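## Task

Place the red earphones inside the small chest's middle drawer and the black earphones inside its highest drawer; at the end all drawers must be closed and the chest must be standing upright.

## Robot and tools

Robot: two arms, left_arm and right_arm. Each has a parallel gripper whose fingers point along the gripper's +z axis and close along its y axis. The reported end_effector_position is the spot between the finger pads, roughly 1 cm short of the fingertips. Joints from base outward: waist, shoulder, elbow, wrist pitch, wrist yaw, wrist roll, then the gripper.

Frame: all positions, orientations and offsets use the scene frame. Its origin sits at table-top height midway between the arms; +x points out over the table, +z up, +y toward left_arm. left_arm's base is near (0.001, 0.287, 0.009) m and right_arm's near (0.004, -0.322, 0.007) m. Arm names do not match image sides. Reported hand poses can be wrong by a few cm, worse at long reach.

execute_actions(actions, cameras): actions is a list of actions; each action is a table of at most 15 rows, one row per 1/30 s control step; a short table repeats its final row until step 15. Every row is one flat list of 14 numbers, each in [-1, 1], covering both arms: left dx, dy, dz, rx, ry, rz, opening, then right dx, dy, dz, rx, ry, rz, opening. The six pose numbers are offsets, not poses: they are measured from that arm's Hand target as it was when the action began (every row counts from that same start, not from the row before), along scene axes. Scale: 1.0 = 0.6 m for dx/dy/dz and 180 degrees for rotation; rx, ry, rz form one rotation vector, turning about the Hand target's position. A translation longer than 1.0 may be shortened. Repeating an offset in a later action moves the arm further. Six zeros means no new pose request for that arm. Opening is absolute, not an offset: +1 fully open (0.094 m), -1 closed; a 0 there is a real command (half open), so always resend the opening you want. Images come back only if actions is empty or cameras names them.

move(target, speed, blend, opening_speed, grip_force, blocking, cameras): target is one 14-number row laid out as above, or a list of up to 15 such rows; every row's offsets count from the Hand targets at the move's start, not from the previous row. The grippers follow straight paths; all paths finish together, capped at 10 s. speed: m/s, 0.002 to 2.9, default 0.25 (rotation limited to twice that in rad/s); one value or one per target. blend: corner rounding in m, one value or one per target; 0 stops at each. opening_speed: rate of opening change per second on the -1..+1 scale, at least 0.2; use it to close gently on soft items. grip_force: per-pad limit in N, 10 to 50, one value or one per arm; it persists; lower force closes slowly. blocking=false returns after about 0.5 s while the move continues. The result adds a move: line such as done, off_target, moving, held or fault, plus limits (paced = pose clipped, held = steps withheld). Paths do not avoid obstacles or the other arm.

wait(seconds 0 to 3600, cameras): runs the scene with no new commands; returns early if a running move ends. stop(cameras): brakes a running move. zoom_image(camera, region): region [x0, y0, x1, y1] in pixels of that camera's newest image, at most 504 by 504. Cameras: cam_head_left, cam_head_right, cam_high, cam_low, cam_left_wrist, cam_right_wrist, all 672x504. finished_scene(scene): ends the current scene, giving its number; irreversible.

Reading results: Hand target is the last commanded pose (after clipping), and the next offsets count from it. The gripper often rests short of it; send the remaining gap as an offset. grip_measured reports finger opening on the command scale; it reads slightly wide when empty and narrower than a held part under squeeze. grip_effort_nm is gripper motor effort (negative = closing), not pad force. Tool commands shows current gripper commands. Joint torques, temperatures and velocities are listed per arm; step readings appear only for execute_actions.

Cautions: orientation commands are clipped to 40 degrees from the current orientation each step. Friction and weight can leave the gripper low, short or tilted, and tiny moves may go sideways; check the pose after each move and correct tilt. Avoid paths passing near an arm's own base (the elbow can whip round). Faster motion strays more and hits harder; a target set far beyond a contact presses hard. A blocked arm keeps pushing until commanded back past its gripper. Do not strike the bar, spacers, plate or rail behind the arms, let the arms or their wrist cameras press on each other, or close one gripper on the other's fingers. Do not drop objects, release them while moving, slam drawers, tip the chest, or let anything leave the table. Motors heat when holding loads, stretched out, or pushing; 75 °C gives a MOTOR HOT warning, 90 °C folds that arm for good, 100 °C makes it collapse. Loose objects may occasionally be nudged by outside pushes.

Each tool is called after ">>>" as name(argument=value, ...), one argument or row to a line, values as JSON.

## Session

>>> execute_actions(
  actions=[],
)

Scene clock: 0.00 s.
left_arm: end_effector_position=(+0.3725, +0.2937, +0.1064) grip_measured=+1.000 grip_effort_nm=n/a end_effector_quat_wxyz=(+0.616, -0.014, +0.786, +0.053) | right_arm: end_effector_position=(+0.3902, -0.3559, +0.1307) grip_measured=+1.000 grip_effort_nm=n/a end_effector_quat_wxyz=(+0.660, +0.088, +0.745, -0.042)
Joint positions: left_arm=[-0.069 1.562 0.233 1.07 -0.149 0.029 0.094] | right_arm=[0.005 1.584 0.264 1.193 0.167 0.078 0.094]
Joint velocities: within noise
Joint torques (N m): no reading
Motor temperatures (°C): left_arm=[26 27 30 31 24 23 25] | right_arm=[24 34 32 28 25 22 23]
Heat: left arm: 31 °C; right arm: 34 °C.
Hand target: left_arm +0.3738, +0.2937, +0.1074; +0.617, -0.014, +0.785, +0.053 | right_arm +0.3917, -0.3561, +0.1348; +0.664, +0.089, +0.741, -0.042
Tool commands: left_gripper/opening=+1.0 right_gripper/opening=+1.0

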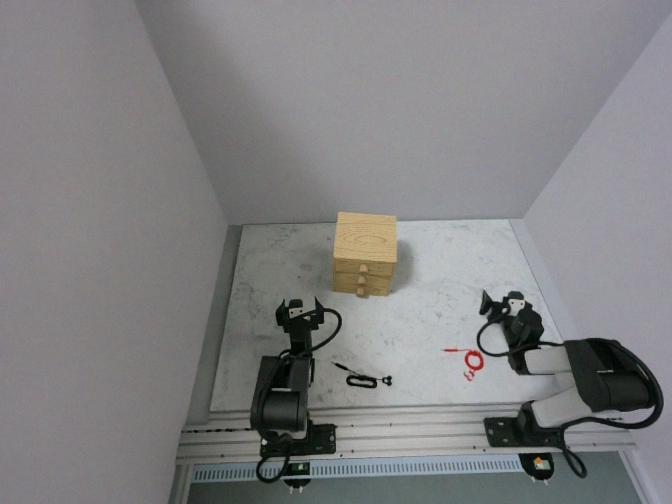

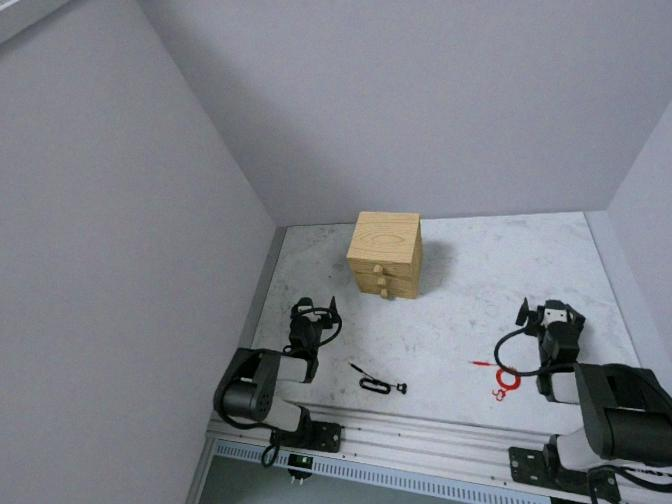

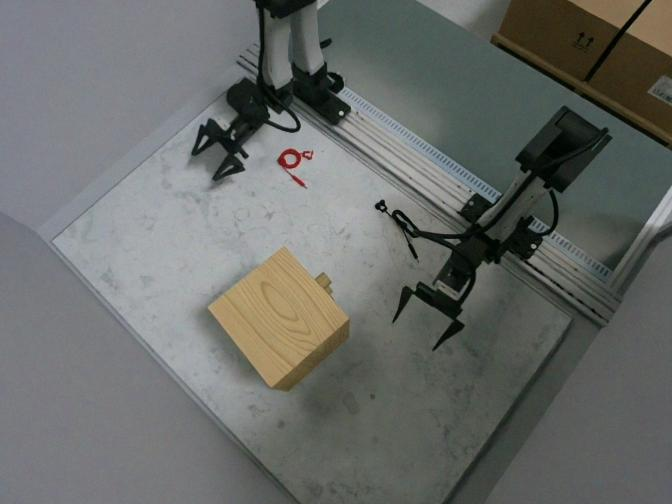

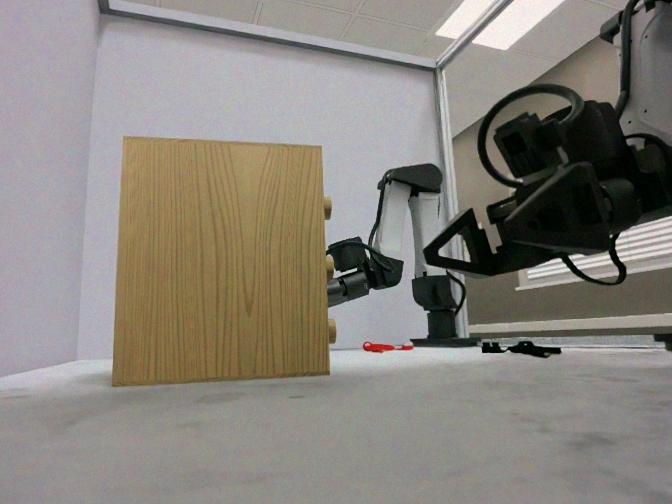

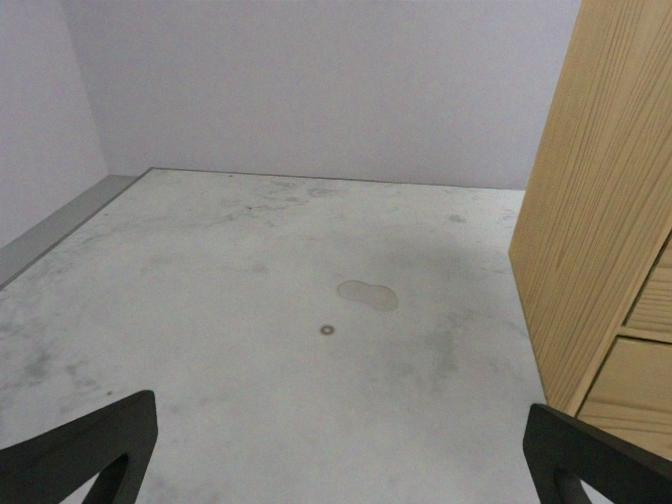

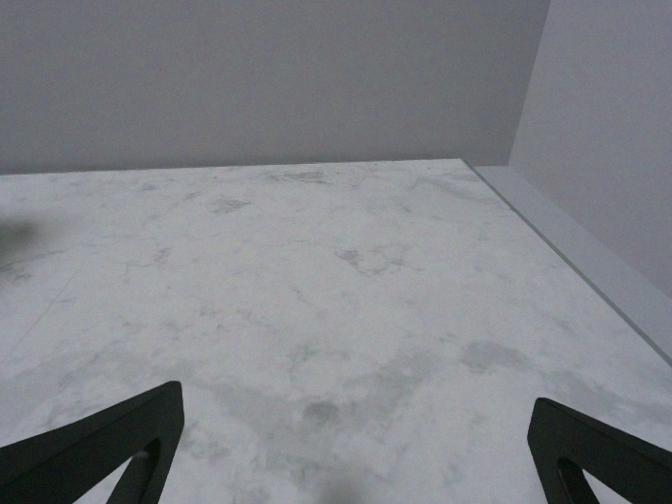

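>>> move(
  target=[-0.256,-0.206,0.288,-0.0169,0.093,-0.08,1,-0.02,-0.157,0.19,0,0,0,1],
  speed=0.4,
  cameras=["cam_left_wrist","cam_head_left"],
)

Scene clock: 30.43 s.
left_arm: end_effector_position=(+0.2187, +0.1697, +0.2698) grip_measured=+1.000 grip_effort_nm=-0.01 end_effector_quat_wxyz=(+0.492, +0.088, +0.865, -0.036) | right_arm: end_effector_position=(+0.3771, -0.4481, +0.2324) grip_measured=+1.000 grip_effort_nm=0.04 end_effector_quat_wxyz=(+0.652, +0.097, +0.751, -0.037)
Joint positions: left_arm=[-0.886 0.764 0.93 -0.843 -0.572 -0.387 0.094] | right_arm=[-0.419 1.171 0.545 0.476 -0.249 0.038 0.094]
Joint torques (N m): left_arm=[0.64 0.65 11 2.14 -0.31 -0.06] | right_arm=[-0.51 -4.75 9.17 2.4 -0.07 -0.11]
Motor temperatures (°C): left_arm=[26 28 32 41 24 23 25] | right_arm=[24 36 35 36 25 22 23]
Heat: left arm: 41 °C; right arm: 36 °C.
Hand target: left_arm +0.2202, +0.1701, +0.2802; +0.497, +0.076, +0.863, -0.044 | right_arm +0.3796, -0.4503, +0.2485; +0.664, +0.089, +0.741, -0.042
Off the commanded pose: left_arm 0.011 m, 2 deg | right_arm 0.017 m, 2 deg.
move: off_target (left_arm, right_arm); limits=paced
Images, in order (width x height): cam_head_left 672x504, cam_left_wrist 672x504.

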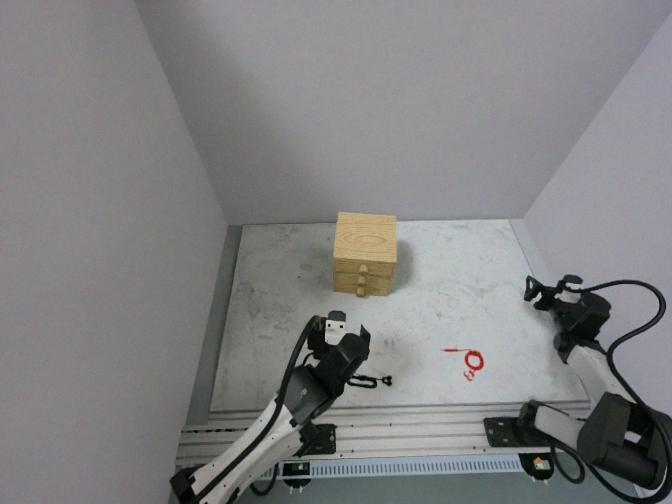

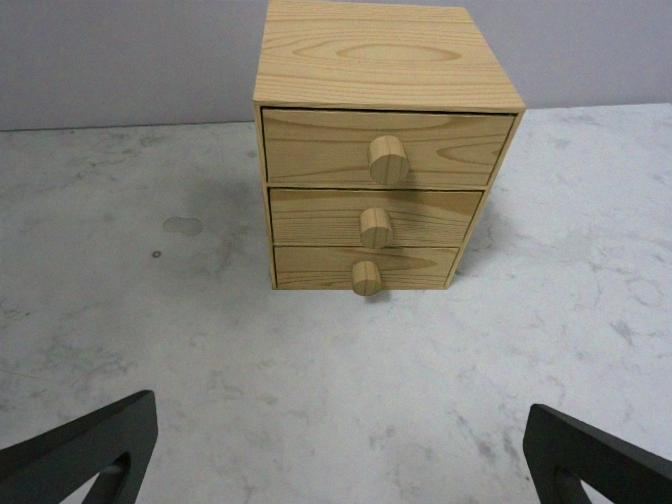

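>>> move(
  target=[0.25,-0.097,-0.26,0,0,-0.011,1,0,0,0,0,0,0,1],
  speed=0.3,
  cameras=["cam_left_wrist"],
)

Scene clock: 51.77 s.
left_arm: end_effector_position=(+0.3676, +0.1096, +0.1304) grip_measured=+1.000 grip_effort_nm=-0.01 end_effector_quat_wxyz=(+0.497, +0.086, +0.861, -0.059) | right_arm: end_effector_position=(+0.3771, -0.4481, +0.2323) grip_measured=+1.000 grip_effort_nm=0.04 end_effector_quat_wxyz=(+0.652, +0.097, +0.751, -0.037)
Joint positions: left_arm=[-0.592 1.448 0.662 0.219 -0.301 -0.212 0.094] | right_arm=[-0.419 1.171 0.545 0.476 -0.249 0.038 0.094]
Joint torques (N m): left_arm=[0.69 -3.99 7.49 2.65 -0.2 0.31] | right_arm=[-0.5 -4.74 9.16 2.41 -0.08 -0.12]
Motor temperatures (°C): left_arm=[26 28 35 39 24 23 25] | right_arm=[24 36 41 38 25 22 23]
Heat: left arm: 39 °C; right arm: 41 °C.
Hand target: left_arm +0.3701, +0.1120, +0.1241; +0.496, +0.090, +0.862, -0.052 | right_arm +0.3796, -0.4503, +0.2485; +0.664, +0.089, +0.741, -0.042
Off the commanded pose: left_arm 0.007 m, 1 deg | right_arm 0.017 m, 2 deg.
move: done

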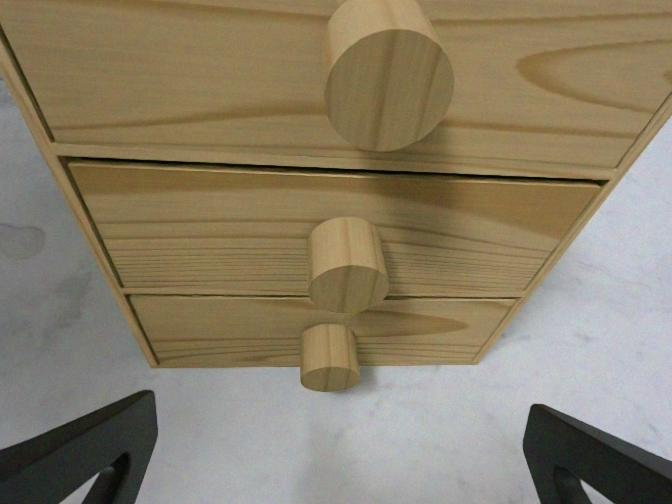

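>>> move(
  target=[
    [0.1115,-0.035,-0.008,0,0,0,1,0,0,0,0,0,0,1],
    [0.1115,-0.035,-0.008,0,0,0,-0.6,0,0,0,0,0,0,1],
    [-0.05,-0.002,-0.008,0,0,0,-0.6,0,0,0,0,0,0,1],
  ],
  speed=0.12,
  cameras=["cam_left_wrist"],
)

Scene clock: 69.67 s.
left_arm: end_effector_position=(+0.3413, +0.1065, +0.1123) grip_measured=-0.425 grip_effort_nm=-1.03 end_effector_quat_wxyz=(+0.482, +0.100, +0.868, -0.057) | right_arm: end_effector_position=(+0.3771, -0.4481, +0.2323) grip_measured=+1.000 grip_effort_nm=0.03 end_effector_quat_wxyz=(+0.652, +0.097, +0.751, -0.037)
Joint positions: left_arm=[-0.648 1.406 0.581 0.215 -0.328 -0.232 0.027] | right_arm=[-0.419 1.171 0.545 0.476 -0.249 0.038 0.094]
Joint torques (N m): left_arm=[-0.46 -7.58 6.54 2.54 -0.54 0.08] | right_arm=[-0.5 -4.72 9.17 2.4 -0.07 -0.12]
Heat: left arm: 43 °C; right arm: 45 °C.
Hand target: left_arm +0.3402, +0.1107, +0.1193; +0.496, +0.091, +0.862, -0.052 | right_arm +0.3796, -0.4503, +0.2485; +0.664, +0.089, +0.741, -0.042
Off the commanded pose: left_arm 0.008 m, 2 deg | right_arm 0.017 m, 2 deg.
move: done; target 2's new opening was sent with left_arm's hand 0.014 m and 1 deg from that target

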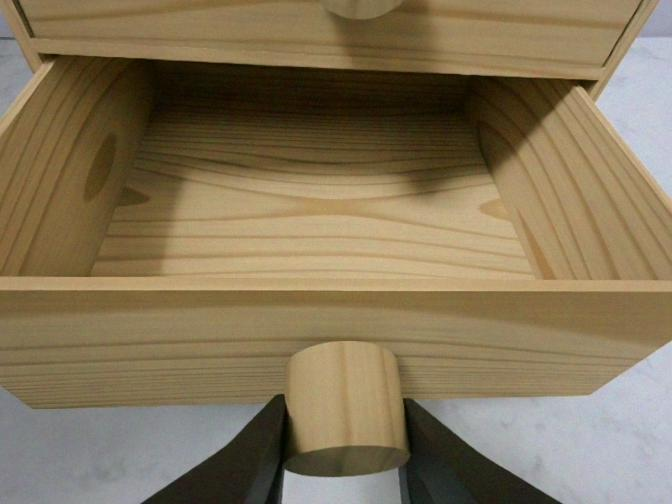

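>>> move(
  target=[
    [0,0,0,0,0,0,0.4,0,0,0,0,0,0,1],
    [-0.09,0.019,0.01,0,0,0,0.4,0,0,0,0,0,0,1],
    [-0.18,-0.134,0.2,0.11,0.133,-0.138,0.4,0,0,0,0,0,0,1],
    [-0.25,-0.45,0.05,0.219,0.266,-0.276,0.4,0,0,0,0,0,0,1],
  ],
  speed=[0.1,0.12,0.3,0.3],
  blend=[0,0.01,0.05,0],
  cameras=["cam_left_wrist"],
)

Scene clock: 87.20 s.
left_arm: end_effector_position=(+0.1892, -0.1555, +0.1582) grip_measured=+0.398 grip_effort_nm=0.12 end_effector_quat_wxyz=(+0.068, +0.545, +0.835, -0.042) | right_arm: end_effector_position=(+0.3770, -0.4481, +0.2322) grip_measured=+1.000 grip_effort_nm=0.04 end_effector_quat_wxyz=(+0.652, +0.097, +0.751, -0.037)
Joint positions: left_arm=[-1.177 2.375 2.522 -1.565 0.012 -0.005 0.066] | right_arm=[-0.419 1.171 0.545 0.476 -0.249 0.038 0.094]
Joint torques (N m): left_arm=[0.01 -9.78 9.74 0.74 -0.01 0.24] | right_arm=[-0.51 -4.74 9.18 2.41 -0.07 -0.11]
Motor temperatures (°C): left_arm=[26 31 36 42 24 23 26] | right_arm=[24 36 47 40 25 22 23]
Heat: left arm: 42 °C; right arm: 47 °C.
Hand target: left_arm +0.1900, -0.1593, +0.1494; +0.000, +0.551, +0.834, +0.000 | right_arm +0.3796, -0.4503, +0.2485; +0.664, +0.089, +0.741, -0.042
Off the commanded pose: left_arm 0.010 m, 9 deg | right_arm 0.017 m, 2 deg.
joint sent to its limit (left arm) — joint 4 (wrist pitch), lower limit. The joint targets are off in orientation, not in position.
move: off_target (left_arm)

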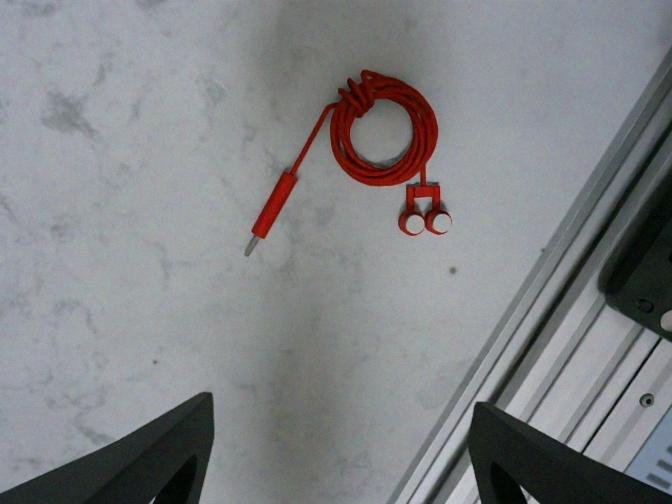

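>>> move(
  target=[
    [0.027,-0.151,-0.05,0,0,0,1,0,0,0,0,0,0,1],
    [0.027,-0.151,-0.19,0,0,0,1,0,0,0,0,0,0,1],
  ],
  speed=0.2,
  blend=[0.02,0],
  cameras=["cam_left_wrist"],
)

Scene clock: 115.43 s.
left_arm: end_effector_position=(+0.2051, -0.2443, +0.0453) grip_measured=+0.998 grip_effort_nm=0.12 end_effector_quat_wxyz=(+0.102, +0.552, +0.825, -0.068) | right_arm: end_effector_position=(+0.3770, -0.4481, +0.2322) grip_measured=+1.000 grip_effort_nm=0.03 end_effector_quat_wxyz=(+0.652, +0.097, +0.751, -0.037)
Joint positions: left_arm=[-1.217 2.793 2.84 -1.377 0.012 -0.022 0.094] | right_arm=[-0.419 1.171 0.545 0.476 -0.249 0.038 0.094]
Joint torques (N m): left_arm=[-0.12 -12.51 9.99 1.22 -0.05 -0.03] | right_arm=[-0.5 -4.75 9.17 2.4 -0.07 -0.12]
Motor temperatures (°C): left_arm=[26 37 37 36 24 23 25] | right_arm=[24 36 49 42 25 22 23]
Heat: left arm: 37 °C; right arm: 49 °C.
Hand target: left_arm +0.2063, -0.2500, +0.0355; +0.000, +0.551, +0.834, +0.000 | right_arm +0.3796, -0.4503, +0.2485; +0.664, +0.089, +0.741, -0.042
Off the commanded pose: left_arm 0.011 m, 14 deg | right_arm 0.017 m, 2 deg.
elbow stopped short (left arm): the move would have taken joint 3 (elbow) straighter than the controller allows.
move: off_target (left_arm)

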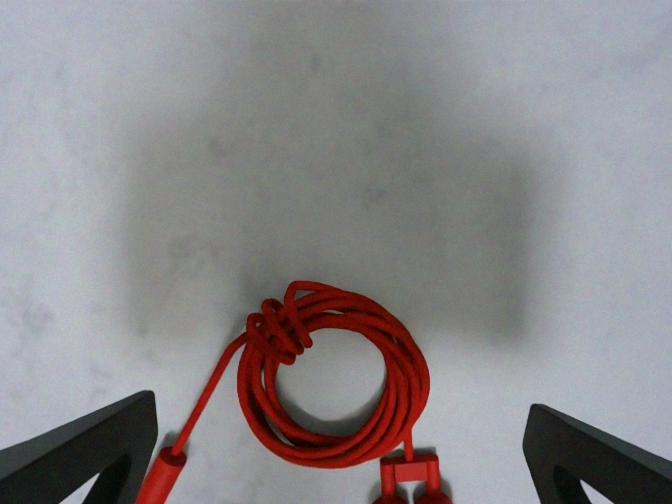

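>>> move(
  target=[
    [-0.005,0.0125,-0.056,-0.102,-0.043,0,1,0,0,0,0,0,0,1],
    [-0.005,0.0125,-0.056,-0.102,-0.043,0,-0.97,0,0,0,0,0,0,1],
  ],
  speed=0.1,
  opening_speed=1,
  cameras=["cam_left_wrist"],
)

Scene clock: 137.50 s.
left_arm: end_effector_position=(+0.2080, -0.2521, +0.0168) grip_measured=-0.877 grip_effort_nm=-1.01 end_effector_quat_wxyz=(+0.166, +0.545, +0.816, -0.104) | right_arm: end_effector_position=(+0.3770, -0.4481, +0.2322) grip_measured=+1.000 grip_effort_nm=0.04 end_effector_quat_wxyz=(+0.652, +0.097, +0.751, -0.037)
Joint positions: left_arm=[-1.224 2.513 2.138 -0.808 -0.006 -0.03 0.006] | right_arm=[-0.419 1.171 0.545 0.476 -0.249 0.038 0.094]
Joint torques (N m): left_arm=[0.05 -14.2 5.6 1.31 0.02 -0.01] | right_arm=[-0.5 -4.72 9.17 2.41 -0.07 -0.12]
Heat: left arm: 41 °C; right arm: 50 °C.
Hand target: left_arm +0.2033, -0.2424, +0.0019; +0.144, +0.543, +0.822, -0.096 | right_arm +0.3796, -0.4503, +0.2485; +0.664, +0.089, +0.741, -0.042
Off the commanded pose: left_arm 0.018 m, 3 deg | right_arm 0.017 m, 2 deg.
move: off_target (left_arm); target 2's new opening was sent with left_arm's hand 0.015 m and 2 deg from that target

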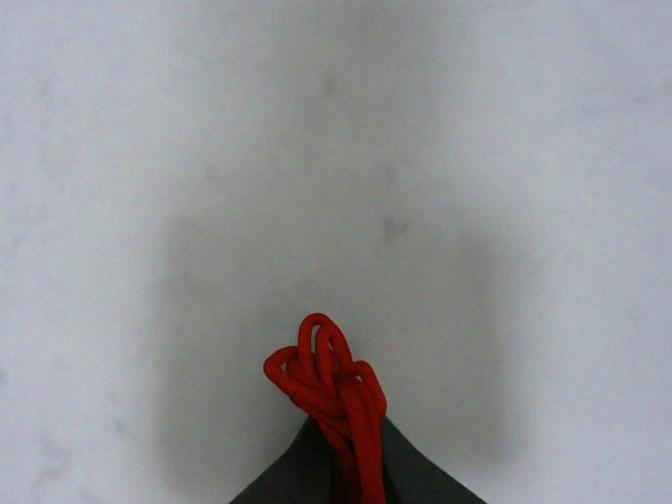

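>>> move(
  target=[
    [0,0.06,0.42,0,0,0,-0.97,0,0,0,0,0,0,1],
    [0.133,0.433,0.447,0.05,-0.05,-0.09,-0.97,0,0,0,0,0,0,1],
    [0.315,0.562,0.39,0.095,-0.0994,-0.173,-0.97,0,0,0,0,0,0,1],
  ],
  speed=0.25,
  blend=[0.05,0.05,0],
  cameras=["cam_left_wrist","cam_high","cam_head_right"],
)

Scene clock: 168.73 s.
left_arm: end_effector_position=(+0.3890, +0.0950, +0.2474) grip_measured=-0.880 grip_effort_nm=-1.04 end_effector_quat_wxyz=(+0.164, +0.761, +0.622, +0.082) | right_arm: end_effector_position=(+0.3770, -0.4481, +0.2321) grip_measured=+1.000 grip_effort_nm=0.04 end_effector_quat_wxyz=(+0.652, +0.097, +0.751, -0.037)
Joint positions: left_arm=[-0.474 1.97 2.173 -1.42 -0.003 1.314 0.006] | right_arm=[-0.419 1.171 0.545 0.475 -0.249 0.038 0.094]
Joint torques (N m): left_arm=[0.57 -8.53 5.76 1.45 0.09 0.24] | right_arm=[-0.5 -4.74 9.14 2.41 -0.07 -0.11]
Motor temperatures (°C): left_arm=[26 45 38 36 24 23 27] | right_arm=[24 35 51 44 25 22 23]
Heat: left arm: 45 °C; right arm: 51 °C.
Hand target: left_arm +0.3923, +0.0948, +0.2357; +0.156, +0.765, +0.620, +0.074 | right_arm +0.3796, -0.4503, +0.2485; +0.664, +0.089, +0.741, -0.042
Off the commanded pose: left_arm 0.012 m, 1 deg | right_arm 0.017 m, 2 deg.
move: off_target (left_arm)
Images, in order (width x height): cam_head_right 672x504, cam_high 672x504, cam_left_wrist 672x504.

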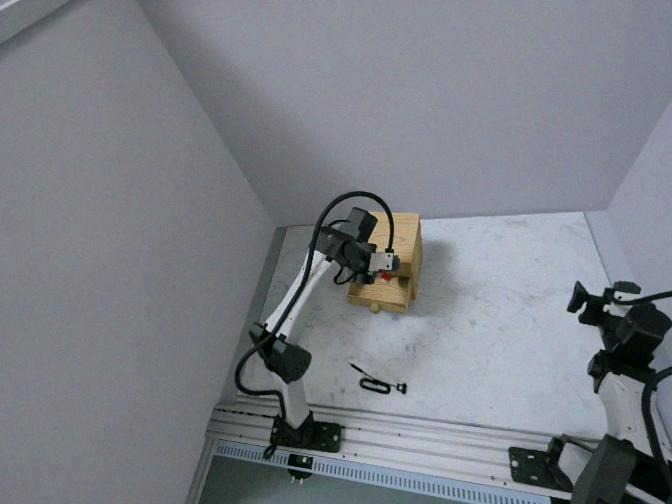

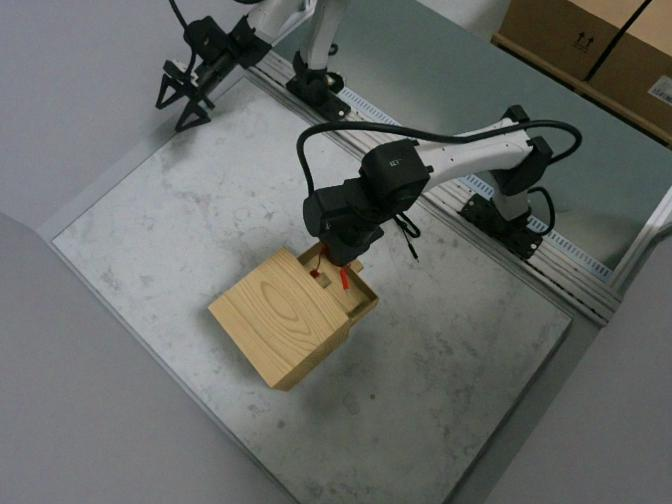

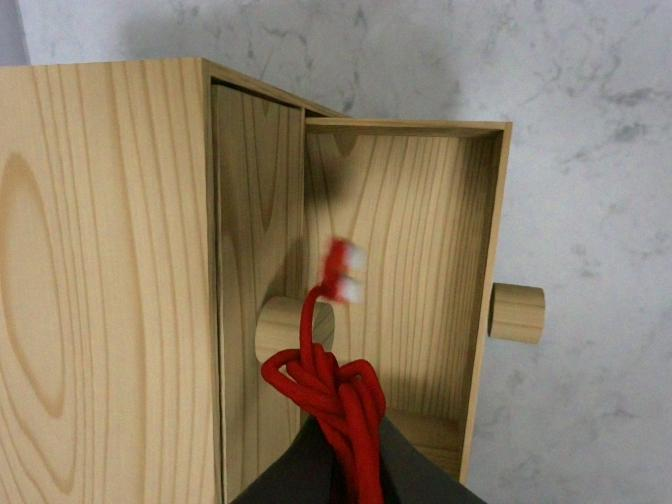

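>>> move(
  target=[
    [0.018,0.043,0,0,0,0,-0.97,0,0,0,0,0,0,1],
    [0.018,0.043,-0.175,0,0,0,-0.97,0,0,0,0,0,0,1],
    [0.018,0.043,-0.175,0,0,0,-0.1,0,0,0,0,0,0,1],
    [0.005,0.043,0.1,0,0,0,-0.1,0,0,0,0,0,0,1],
  ],
  speed=[0.15,0.12,0.1,0.15],
  cameras=["cam_left_wrist","cam_high"],
)

Scene clock: 186.60 s.
left_arm: end_effector_position=(+0.3917, +0.1249, +0.2989) grip_measured=-0.102 grip_effort_nm=0.12 end_effector_quat_wxyz=(+0.195, +0.755, +0.618, +0.099) | right_arm: end_effector_position=(+0.3770, -0.4481, +0.2321) grip_measured=+1.000 grip_effort_nm=0.04 end_effector_quat_wxyz=(+0.652, +0.097, +0.751, -0.037)
Joint positions: left_arm=[-0.396 1.984 2.402 -1.565 0.023 1.385 0.042] | right_arm=[-0.419 1.171 0.545 0.475 -0.249 0.038 0.094]
Joint torques (N m): left_arm=[-0.35 -7.08 9.24 1.35 0.06 0.12] | right_arm=[-0.5 -4.71 9.16 2.41 -0.07 -0.12]
Heat: left arm: 45 °C; right arm: 52 °C.
Hand target: left_arm +0.3953, +0.1205, +0.2957; +0.156, +0.765, +0.620, +0.074 | right_arm +0.3796, -0.4503, +0.2485; +0.664, +0.089, +0.741, -0.042
Off the commanded pose: left_arm 0.006 m, 5 deg | right_arm 0.017 m, 2 deg.
joint sent to its limit (left arm) — joint 4 (wrist pitch), lower limit. The joint targets are off in orientation, not in position.
move: off_target (left_arm)
Images, in order (width x height): cam_high 672x504, cam_left_wrist 672x504.

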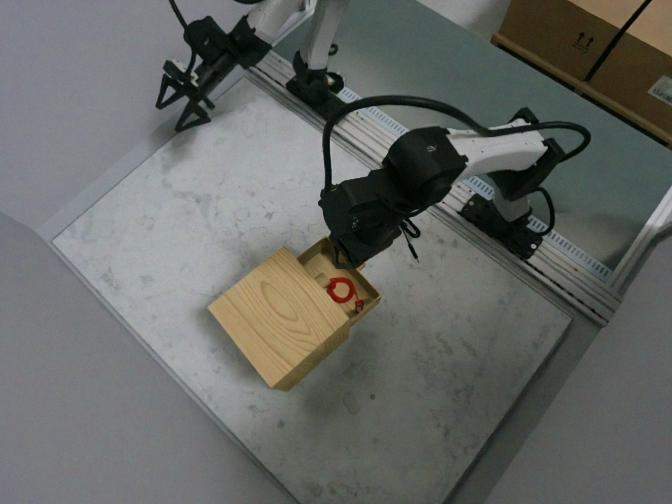

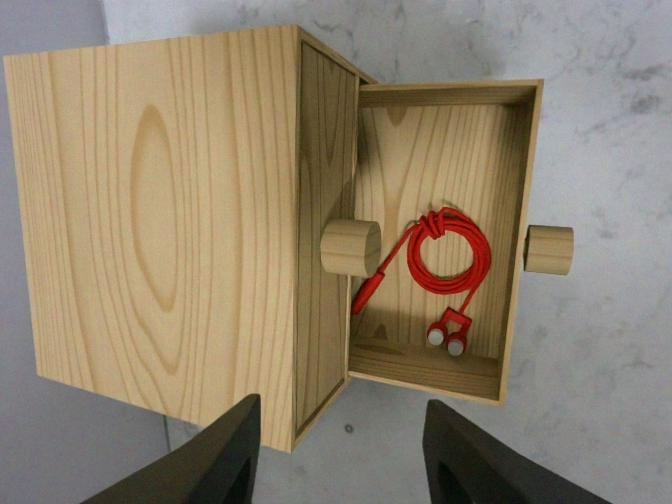

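>>> move(
  target=[
    [-0.225,0.05,-0.01,-0.165,-0.045,0.2,1,0,0,0,0,0,0,1],
    [-0.184,0.0025,-0.294,-0.33,-0.0905,0.3995,1,0,0,0,0,0,0,1],
    [-0.092,-0.0163,-0.294,-0.33,-0.0905,0.3995,1,0,0,0,0,0,0,1],
    [-0.092,-0.0163,-0.294,-0.33,-0.0905,0.3995,-0.6,0,0,0,0,0,0,1],
  ],
  speed=[0.3,0.25,0.12,0.1],
  blend=[0.04,0.01,0,0],
  cameras=["cam_left_wrist"],
)

Scene clock: 203.60 s.
left_arm: end_effector_position=(+0.3288, +0.1141, +0.1085) grip_measured=-0.437 grip_effort_nm=-1.04 end_effector_quat_wxyz=(+0.482, +0.093, +0.870, -0.052) | right_arm: end_effector_position=(+0.3770, -0.4481, +0.2321) grip_measured=+1.000 grip_effort_nm=0.04 end_effector_quat_wxyz=(+0.652, +0.097, +0.751, -0.037)
Joint positions: left_arm=[-0.663 1.356 0.531 0.205 -0.354 -0.251 0.026] | right_arm=[-0.419 1.171 0.545 0.475 -0.249 0.038 0.094]
Joint torques (N m): left_arm=[0.65 -2.99 10.76 2.57 -0.31 0.3] | right_arm=[-0.5 -4.74 9.18 2.41 -0.08 -0.11]
Heat: left arm: 42 °C; right arm: 53 °C.
Hand target: left_arm +0.3402, +0.1108, +0.1195; +0.496, +0.091, +0.862, -0.052 | right_arm +0.3796, -0.4503, +0.2485; +0.664, +0.089, +0.741, -0.042
Off the commanded pose: left_arm 0.016 m, 2 deg | right_arm 0.017 m, 2 deg.
move: off_target (left_arm); target 4's new opening was sent with left_arm's hand 0.017 m and 2 deg from that target

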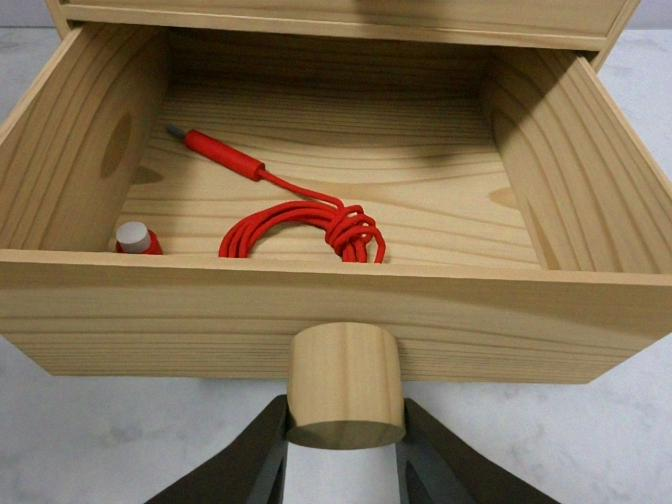

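>>> move(
  target=[
    [0.169,-0.035,0,0,0,0,-0.6,0,0,0,0,0,0,1],
    [0.155,-0.032,0,0,0,0,1,0,0,0,0,0,0,1],
    [0.05,-0.01,0,0,0,0,1,0,0,0,0,0,0,1],
    [0.05,-0.01,0.123,0,0,0,1,0,0,0,0,0,0,1],
  ],
  speed=[0.1,0.05,0.12,0.15],
  cameras=["cam_left_wrist"],
)

Scene clock: 224.97 s.
left_arm: end_effector_position=(+0.3638, +0.1073, +0.1712) grip_measured=+0.998 grip_effort_nm=0.12 end_effector_quat_wxyz=(+0.475, +0.102, +0.873, -0.047) | right_arm: end_effector_position=(+0.3770, -0.4481, +0.2320) grip_measured=+1.000 grip_effort_nm=0.04 end_effector_quat_wxyz=(+0.652, +0.097, +0.751, -0.037)
Joint positions: left_arm=[-0.601 1.375 0.831 -0.082 -0.301 -0.199 0.094] | right_arm=[-0.419 1.171 0.545 0.475 -0.249 0.038 0.094]
Joint torques (N m): left_arm=[-0.25 -6.74 11.88 2.33 -0.39 0.04] | right_arm=[-0.5 -4.74 9.16 2.42 -0.07 -0.11]
Motor temperatures (°C): left_arm=[26 38 40 40 24 23 27] | right_arm=[24 35 53 46 25 22 23]
Heat: left arm: 40 °C; right arm: 53 °C.
Hand target: left_arm +0.3702, +0.1048, +0.1931; +0.496, +0.091, +0.862, -0.052 | right_arm +0.3796, -0.4503, +0.2485; +0.664, +0.089, +0.741, -0.042
Off the commanded pose: left_arm 0.023 m, 3 deg | right_arm 0.017 m, 2 deg.
move: off_target (left_arm); target 2's new opening was sent with left_arm's hand 0.011 m and 2 deg from that target

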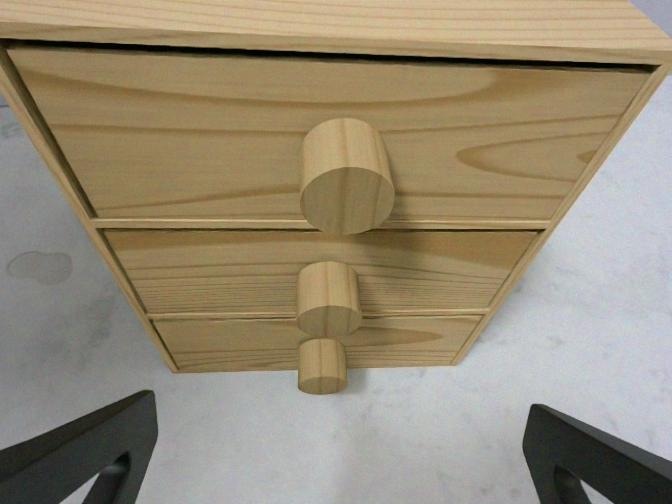

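>>> move(
  target=[
    [0.115,-0.028,0.01,0,0,0,1,0,0,0,0,0,0,1],
    [0.115,-0.028,0.01,0,0,0,-0.6,0,0,0,0,0,0,1],
    [-0.023,0.0,0.01,0,0,0,-0.6,0,0,0,0,0,0,1],
  ],
  speed=0.12,
  cameras=["cam_left_wrist"],
)

Scene clock: 245.13 s.
left_arm: end_effector_position=(+0.3594, +0.1039, +0.1920) grip_measured=-0.427 grip_effort_nm=-1.04 end_effector_quat_wxyz=(+0.483, +0.094, +0.869, -0.051) | right_arm: end_effector_position=(+0.3770, -0.4481, +0.2320) grip_measured=+1.000 grip_effort_nm=0.04 end_effector_quat_wxyz=(+0.652, +0.097, +0.751, -0.037)
Joint positions: left_arm=[-0.623 1.34 0.875 -0.145 -0.324 -0.223 0.027] | right_arm=[-0.419 1.171 0.545 0.475 -0.249 0.038 0.094]
Joint torques (N m): left_arm=[-0.83 -7.91 7.35 2.59 -0.39 0.13] | right_arm=[-0.49 -4.72 9.14 2.41 -0.07 -0.11]
Motor temperatures (°C): left_arm=[26 37 45 41 24 23 27] | right_arm=[24 35 54 46 25 22 23]
Heat: left arm: 45 °C; right arm: 54 °C.
Hand target: left_arm +0.3564, +0.1048, +0.1993; +0.496, +0.091, +0.862, -0.052 | right_arm +0.3796, -0.4503, +0.2485; +0.664, +0.089, +0.741, -0.042
Off the commanded pose: left_arm 0.008 m, 2 deg | right_arm 0.017 m, 2 deg.
move: done; target 2's new opening was sent with left_arm's hand 0.014 m and 1 deg from that target

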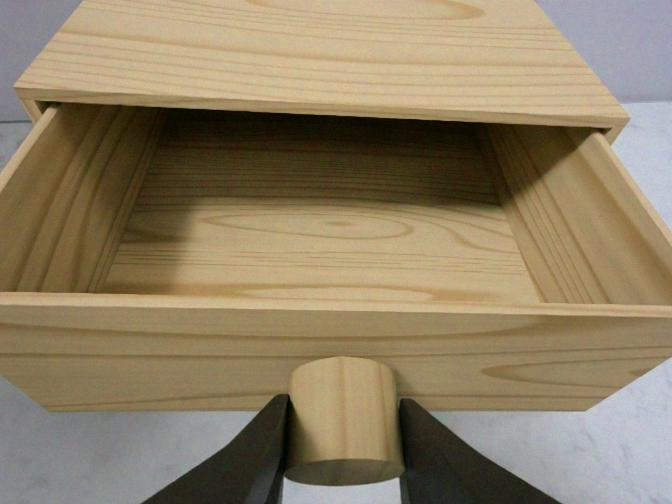

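>>> move(
  target=[
    [0,0,0,0,0,0,0.4,0,0,0,0,0,0,1],
    [-0.09,0.019,0,0,0,0,0.4,0,0,0,0,0,0,1],
    [-0.227,0.075,0.035,0.157,0.097,-0.232,0.4,0,0,0,0,0,0,1],
    [-0.327,0.042,-0.1,0.314,0.193,-0.464,0.4,0,0,0,0,0,0,1],
  ],
  speed=[0.1,0.12,0.3,0.3],
  blend=[0,0.01,0.04,0],
  cameras=["cam_left_wrist"],
)

Scene clock: 259.07 s.
left_arm: end_effector_position=(+0.1545, +0.1348, +0.1338) grip_measured=+0.398 grip_effort_nm=0.11 end_effector_quat_wxyz=(-0.005, +0.787, +0.617, -0.005) | right_arm: end_effector_position=(+0.3770, -0.4481, +0.2320) grip_measured=+1.000 grip_effort_nm=0.04 end_effector_quat_wxyz=(+0.652, +0.097, +0.751, -0.037)
Joint positions: left_arm=[-0.773 1.384 1.135 -1.345 0.022 1.056 0.066] | right_arm=[-0.419 1.171 0.545 0.475 -0.249 0.038 0.094]
Joint torques (N m): left_arm=[-0.47 -2.95 10.41 0.33 -0.11 0.3] | right_arm=[-0.49 -4.72 9.17 2.41 -0.07 -0.11]
Heat: left arm: 45 °C; right arm: 54 °C.
Hand target: left_arm +0.1601, +0.1300, +0.1393; +0.000, +0.793, +0.609, +0.000 | right_arm +0.3796, -0.4503, +0.2485; +0.664, +0.089, +0.741, -0.042
Off the commanded pose: left_arm 0.009 m, 1 deg | right_arm 0.017 m, 2 deg.
move: done

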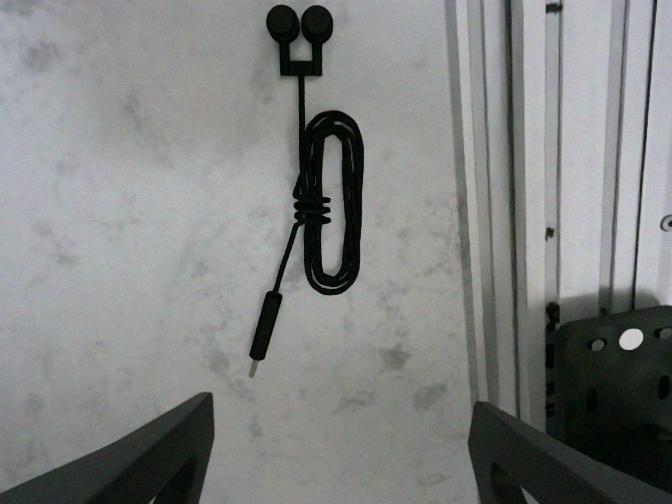

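>>> move(
  target=[
    [-0.001,-0.041,-0.228,0,0,0,0.3,0,0,0,0,0,0,1],
    [-0.001,-0.041,-0.228,0,0,0,-0.97,0,0,0,0,0,0,1],
  ],
  speed=0.12,
  opening_speed=1.2,
  cameras=["cam_left_wrist"],
)

Scene clock: 280.83 s.
left_arm: end_effector_position=(+0.1620, +0.1030, +0.0110) grip_measured=-0.821 grip_effort_nm=-1.03 end_effector_quat_wxyz=(+0.009, +0.794, +0.608, -0.003) | right_arm: end_effector_position=(+0.3770, -0.4481, +0.2319) grip_measured=+1.000 grip_effort_nm=0.03 end_effector_quat_wxyz=(+0.652, +0.097, +0.751, -0.037)
Joint positions: left_arm=[-0.854 1.595 0.816 -0.785 0.021 0.999 0.008] | right_arm=[-0.419 1.171 0.545 0.475 -0.249 0.038 0.094]
Joint torques (N m): left_arm=[-0.54 -3.88 5.27 0.7 -0.09 -0.01] | right_arm=[-0.5 -4.74 9.14 2.42 -0.08 -0.11]
Motor temperatures (°C): left_arm=[26 34 45 36 24 23 26] | right_arm=[24 35 54 48 25 22 23]
Heat: left arm: 45 °C; right arm: 54 °C.
Hand target: left_arm +0.1596, +0.1054, +0.0024; +0.000, +0.793, +0.609, +0.000 | right_arm +0.3796, -0.4503, +0.2485; +0.664, +0.089, +0.741, -0.042
Off the commanded pose: left_arm 0.009 m, 1 deg | right_arm 0.017 m, 2 deg.
move: done

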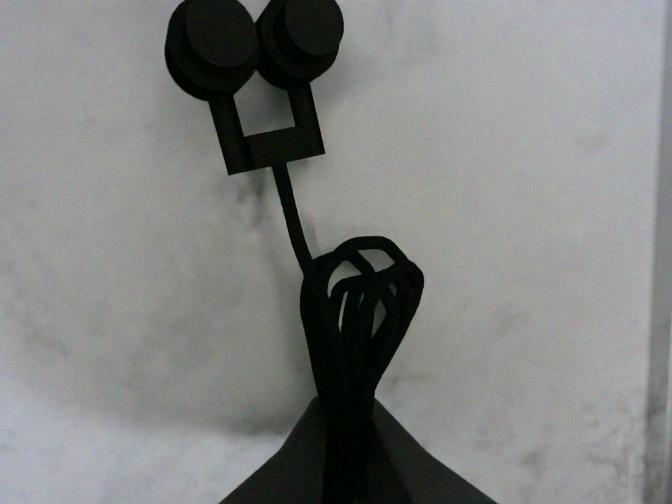

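>>> move(
  target=[
    [0,0.02,0.5,0,0,0,-0.97,0,0,0,0,0,0,1],
    [0.417,-0.025,0.53,-0.048,-0.1,0,-0.97,0,0,0,0,0,0,1],
  ],
  speed=0.25,
  blend=[0.05,0],
  cameras=["cam_left_wrist"],
)

Scene clock: 294.93 s.
left_arm: end_effector_position=(+0.4031, +0.0922, +0.3253) grip_measured=-0.843 grip_effort_nm=-1.04 end_effector_quat_wxyz=(+0.243, +0.759, +0.591, +0.123) | right_arm: end_effector_position=(+0.3770, -0.4481, +0.2319) grip_measured=+1.000 grip_effort_nm=0.04 end_effector_quat_wxyz=(+0.652, +0.097, +0.751, -0.037)
Joint positions: left_arm=[-0.46 2.064 2.601 -1.571 0.007 1.373 0.007] | right_arm=[-0.419 1.171 0.545 0.475 -0.249 0.038 0.094]
Joint torques (N m): left_arm=[0.44 -7.15 8.76 1.64 0.04 0.23] | right_arm=[-0.5 -4.72 9.17 2.42 -0.07 -0.11]
Motor temperatures (°C): left_arm=[26 34 43 35 24 23 28] | right_arm=[24 34 55 48 25 22 23]
Heat: left arm: 43 °C; right arm: 55 °C.
Hand target: left_arm +0.4098, +0.0905, +0.3204; +0.155, +0.781, +0.600, +0.078 | right_arm +0.3796, -0.4503, +0.2485; +0.664, +0.089, +0.741, -0.042
Off the commanded pose: left_arm 0.008 m, 12 deg | right_arm 0.017 m, 2 deg.
joint sent to its limit (left arm) — joint 4 (wrist pitch), lower limit. The joint targets are off in orientation, not in position.
move: off_target (left_arm)

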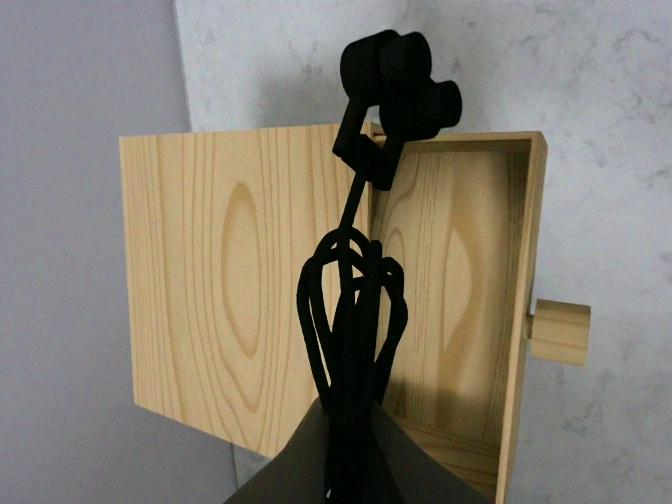

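>>> move(
  target=[
    [0.008,0.041,0,0,0,0,-0.97,0,0,0,0,0,0,1],
    [0.008,0.041,-0.165,0,0,0,-0.97,0,0,0,0,0,0,1],
  ],
  speed=0.15,
  blend=[0.005,0],
  cameras=["cam_left_wrist"],
)

Scene clock: 312.53 s.
left_arm: end_effector_position=(+0.4167, +0.1135, +0.2119) grip_measured=-0.843 grip_effort_nm=-1.04 end_effector_quat_wxyz=(+0.141, +0.779, +0.606, +0.073) | right_arm: end_effector_position=(+0.3770, -0.4481, +0.2319) grip_measured=+1.000 grip_effort_nm=0.04 end_effector_quat_wxyz=(+0.652, +0.097, +0.751, -0.037)
Joint positions: left_arm=[-0.401 2.053 2.159 -1.374 0.023 1.432 0.007] | right_arm=[-0.419 1.171 0.545 0.475 -0.249 0.038 0.094]
Joint torques (N m): left_arm=[0.38 -13.91 5.91 1.34 0.08 0.26] | right_arm=[-0.49 -4.75 9.14 2.41 -0.07 -0.11]
Motor temperatures (°C): left_arm=[26 35 41 37 24 23 28] | right_arm=[24 34 55 48 25 22 23]
Heat: left arm: 41 °C; right arm: 55 °C.
Hand target: left_arm +0.4146, +0.1151, +0.2214; +0.155, +0.781, +0.600, +0.078 | right_arm +0.3796, -0.4503, +0.2485; +0.664, +0.089, +0.741, -0.042
Off the commanded pose: left_arm 0.010 m, 2 deg | right_arm 0.017 m, 2 deg.
move: done

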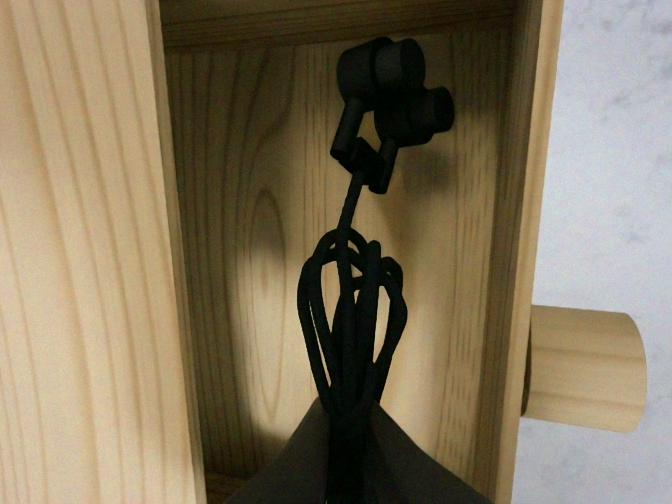

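>>> move(
  target=[
    [-0.002,-0.011,-0.035,0,0,0,-0.97,0,0,0,0,0,0,1],
    [-0.002,-0.011,-0.035,0,0,0,-0.2,0,0,0,0,0,0,1],
    [-0.012,0.0,0.16,0,0,0,-0.2,0,0,0,0,0,0,1],
  ],
  speed=[0.08,0.1,0.12],
  cameras=["cam_left_wrist"],
)

Scene clock: 330.33 s.
left_arm: end_effector_position=(+0.4059, +0.1139, +0.3133) grip_measured=-0.202 grip_effort_nm=0.12 end_effector_quat_wxyz=(+0.221, +0.767, +0.591, +0.119) | right_arm: end_effector_position=(+0.3770, -0.4481, +0.2319) grip_measured=+1.000 grip_effort_nm=0.03 end_effector_quat_wxyz=(+0.652, +0.097, +0.751, -0.037)
Joint positions: left_arm=[-0.407 2.04 2.525 -1.564 0.023 1.432 0.037] | right_arm=[-0.419 1.171 0.545 0.475 -0.249 0.038 0.094]
Joint torques (N m): left_arm=[0.57 -9.11 8.96 1.48 0.07 0.13] | right_arm=[-0.5 -4.72 9.16 2.42 -0.08 -0.11]
Motor temperatures (°C): left_arm=[26 40 40 37 24 23 28] | right_arm=[24 34 55 49 25 22 23]
Heat: left arm: 40 °C; right arm: 55 °C.
Hand target: left_arm +0.4074, +0.1151, +0.3174; +0.155, +0.781, +0.600, +0.078 | right_arm +0.3796, -0.4503, +0.2485; +0.664, +0.089, +0.741, -0.042
Off the commanded pose: left_arm 0.005 m, 9 deg | right_arm 0.017 m, 2 deg.
joint sent to its limit (left arm) — joint 4 (wrist pitch), lower limit. The joint targets are off in orientation, not in position.
move: off_target (left_arm)

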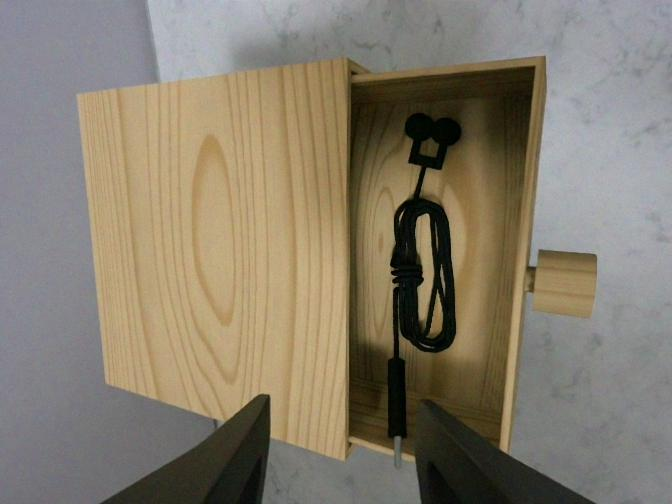

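>>> move(
  target=[
    [0.02,-0.0125,-0.11,0,0,0,0.1,0,0,0,0,0,0,1],
    [0.02,-0.0125,-0.227,0,0,0,0.1,0,0,0,0,0,0,1],
    [0.02,-0.0125,-0.227,0,0,0,-0.97,0,0,0,0,0,0,1],
  ],
  speed=[0.15,0.06,0.1],
  blend=[0.01,0,0],
  opening_speed=1,
  cameras=["cam_left_wrist"],
)

Scene clock: 346.70 s.
left_arm: end_effector_position=(+0.4223, +0.1083, +0.1779) grip_measured=-0.967 grip_effort_nm=-0.13 end_effector_quat_wxyz=(+0.149, +0.780, +0.603, +0.077) | right_arm: end_effector_position=(+0.3770, -0.4481, +0.2319) grip_measured=+1.000 grip_effort_nm=0.03 end_effector_quat_wxyz=(+0.652, +0.097, +0.751, -0.037)
Joint positions: left_arm=[-0.407 2.018 1.961 -1.193 0.023 1.432 0.002] | right_arm=[-0.419 1.171 0.545 0.475 -0.249 0.038 0.094]
Joint torques (N m): left_arm=[-0.21 -12.81 6.16 1.34 0.04 0.1] | right_arm=[-0.5 -4.72 9.17 2.42 -0.07 -0.12]
Motor temperatures (°C): left_arm=[26 42 41 36 24 23 27] | right_arm=[24 34 56 49 25 22 23]
Heat: left arm: 42 °C; right arm: 56 °C.
Hand target: left_arm +0.4195, +0.1076, +0.1813; +0.155, +0.781, +0.600, +0.078 | right_arm +0.3796, -0.4503, +0.2485; +0.664, +0.089, +0.741, -0.042
Off the commanded pose: left_arm 0.004 m, 1 deg | right_arm 0.017 m, 2 deg.
move: done

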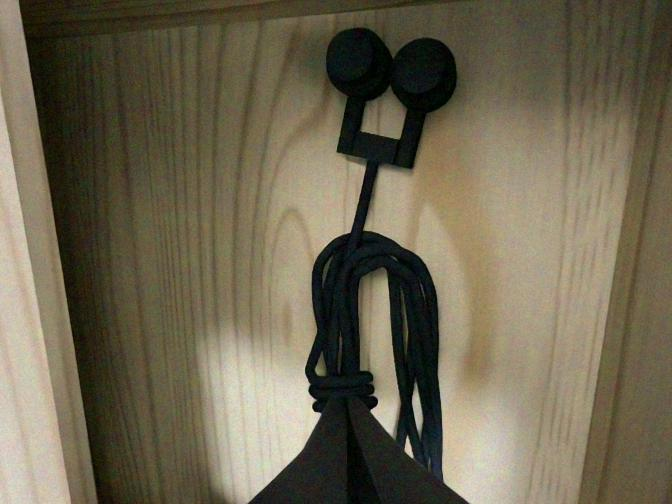

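>>> move(
  target=[
    [0,0,0.01,0,0,0,0.1,0,0,0,0,0,0,1],
    [0.003,-0.003,-0.028,0,0,0,0.1,0,0,0,0,0,0,1],
    [0.003,-0.003,-0.028,0,0,0,-0.97,0,0,0,0,0,0,1],
  ],
  speed=0.06,
  opening_speed=1,
  cameras=["cam_left_wrist"],
)

Scene clock: 359.83 s.
left_arm: end_effector_position=(+0.4236, +0.1079, +0.1724) grip_measured=-0.951 grip_effort_nm=-0.98 end_effector_quat_wxyz=(+0.160, +0.777, +0.602, +0.084) | right_arm: end_effector_position=(+0.3770, -0.4481, +0.2319) grip_measured=+1.000 grip_effort_nm=0.04 end_effector_quat_wxyz=(+0.652, +0.097, +0.751, -0.037)
Joint positions: left_arm=[-0.407 1.99 1.889 -1.123 0.023 1.429 0.002] | right_arm=[-0.419 1.171 0.545 0.475 -0.249 0.038 0.094]
Joint torques (N m): left_arm=[-0.43 -10.33 6.24 1.38 0.03 0.12] | right_arm=[-0.5 -4.74 9.16 2.42 -0.07 -0.11]
Motor temperatures (°C): left_arm=[26 45 40 36 24 23 27] | right_arm=[24 34 56 49 25 22 23]
Heat: left arm: 45 °C; right arm: 56 °C.
Hand target: left_arm +0.4212, +0.1058, +0.1643; +0.154, +0.781, +0.600, +0.078 | right_arm +0.3796, -0.4503, +0.2485; +0.664, +0.089, +0.741, -0.042
Off the commanded pose: left_arm 0.009 m, 1 deg | right_arm 0.017 m, 2 deg.
move: done; target 3's new opening was sent with left_arm's hand 0.013 m and 1 deg from that target

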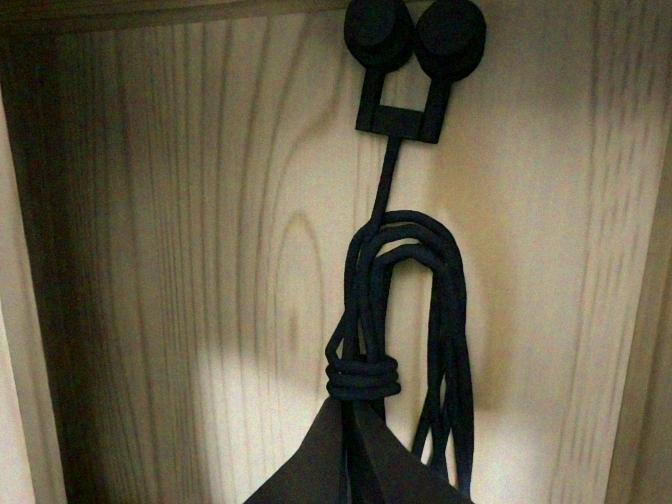

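>>> move(
  target=[
    [-0.003,0,0.055,0,0,0,-0.97,0,0,0,0,0,0,1],
    [-0.012,-0.038,0.055,0,0,0.1,-0.97,0,0,0,0,0,0,1],
    [-0.012,-0.038,0.02,0,0,0.1,-0.97,0,0,0,0,0,0,1],
    [-0.012,-0.038,0.02,0,0,0.1,-0.4,0,0,0,0,0,0,1],
    [-0.02,0,0.25,0,0,0,-0.4,0,0,0,0,0,0,1],
  ],
  speed=[0.1,0.08,0.08,0.1,0.15],
  blend=[0.003,0,0,0,0],
  cameras=["cam_left_wrist"],
)

Scene clock: 375.23 s.
left_arm: end_effector_position=(+0.4071, +0.1052, +0.3115) grip_measured=-0.402 grip_effort_nm=0.12 end_effector_quat_wxyz=(+0.222, +0.764, +0.594, +0.118) | right_arm: end_effector_position=(+0.3770, -0.4481, +0.2319) grip_measured=+1.000 grip_effort_nm=0.03 end_effector_quat_wxyz=(+0.652, +0.097, +0.751, -0.037)
Joint positions: left_arm=[-0.428 2.059 2.547 -1.565 0.013 1.404 0.028] | right_arm=[-0.419 1.171 0.545 0.475 -0.249 0.038 0.094]
Joint torques (N m): left_arm=[0.61 -9.02 8.91 1.48 0.1 0.25] | right_arm=[-0.5 -4.75 9.17 2.42 -0.07 -0.11]
Motor temperatures (°C): left_arm=[26 44 40 36 24 23 28] | right_arm=[24 34 56 50 25 22 23]
Heat: left arm: 44 °C; right arm: 56 °C.
Hand target: left_arm +0.4092, +0.1058, +0.3143; +0.154, +0.781, +0.600, +0.078 | right_arm +0.3796, -0.4503, +0.2485; +0.664, +0.089, +0.741, -0.042
Off the commanded pose: left_arm 0.004 m, 9 deg | right_arm 0.017 m, 2 deg.
joint sent to its limit (left arm) — joint 4 (wrist pitch), lower limit. The joint targets are off in orientation, not in position.
move: off_target (left_arm); target 4's new opening was sent with left_arm's hand 0.011 m and 1 deg from that target

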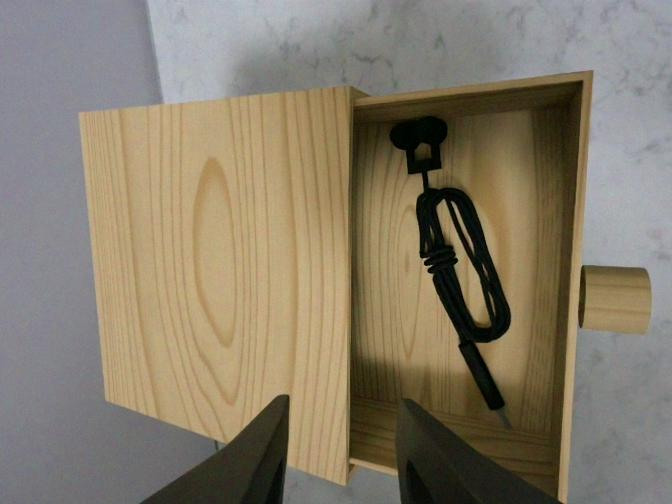

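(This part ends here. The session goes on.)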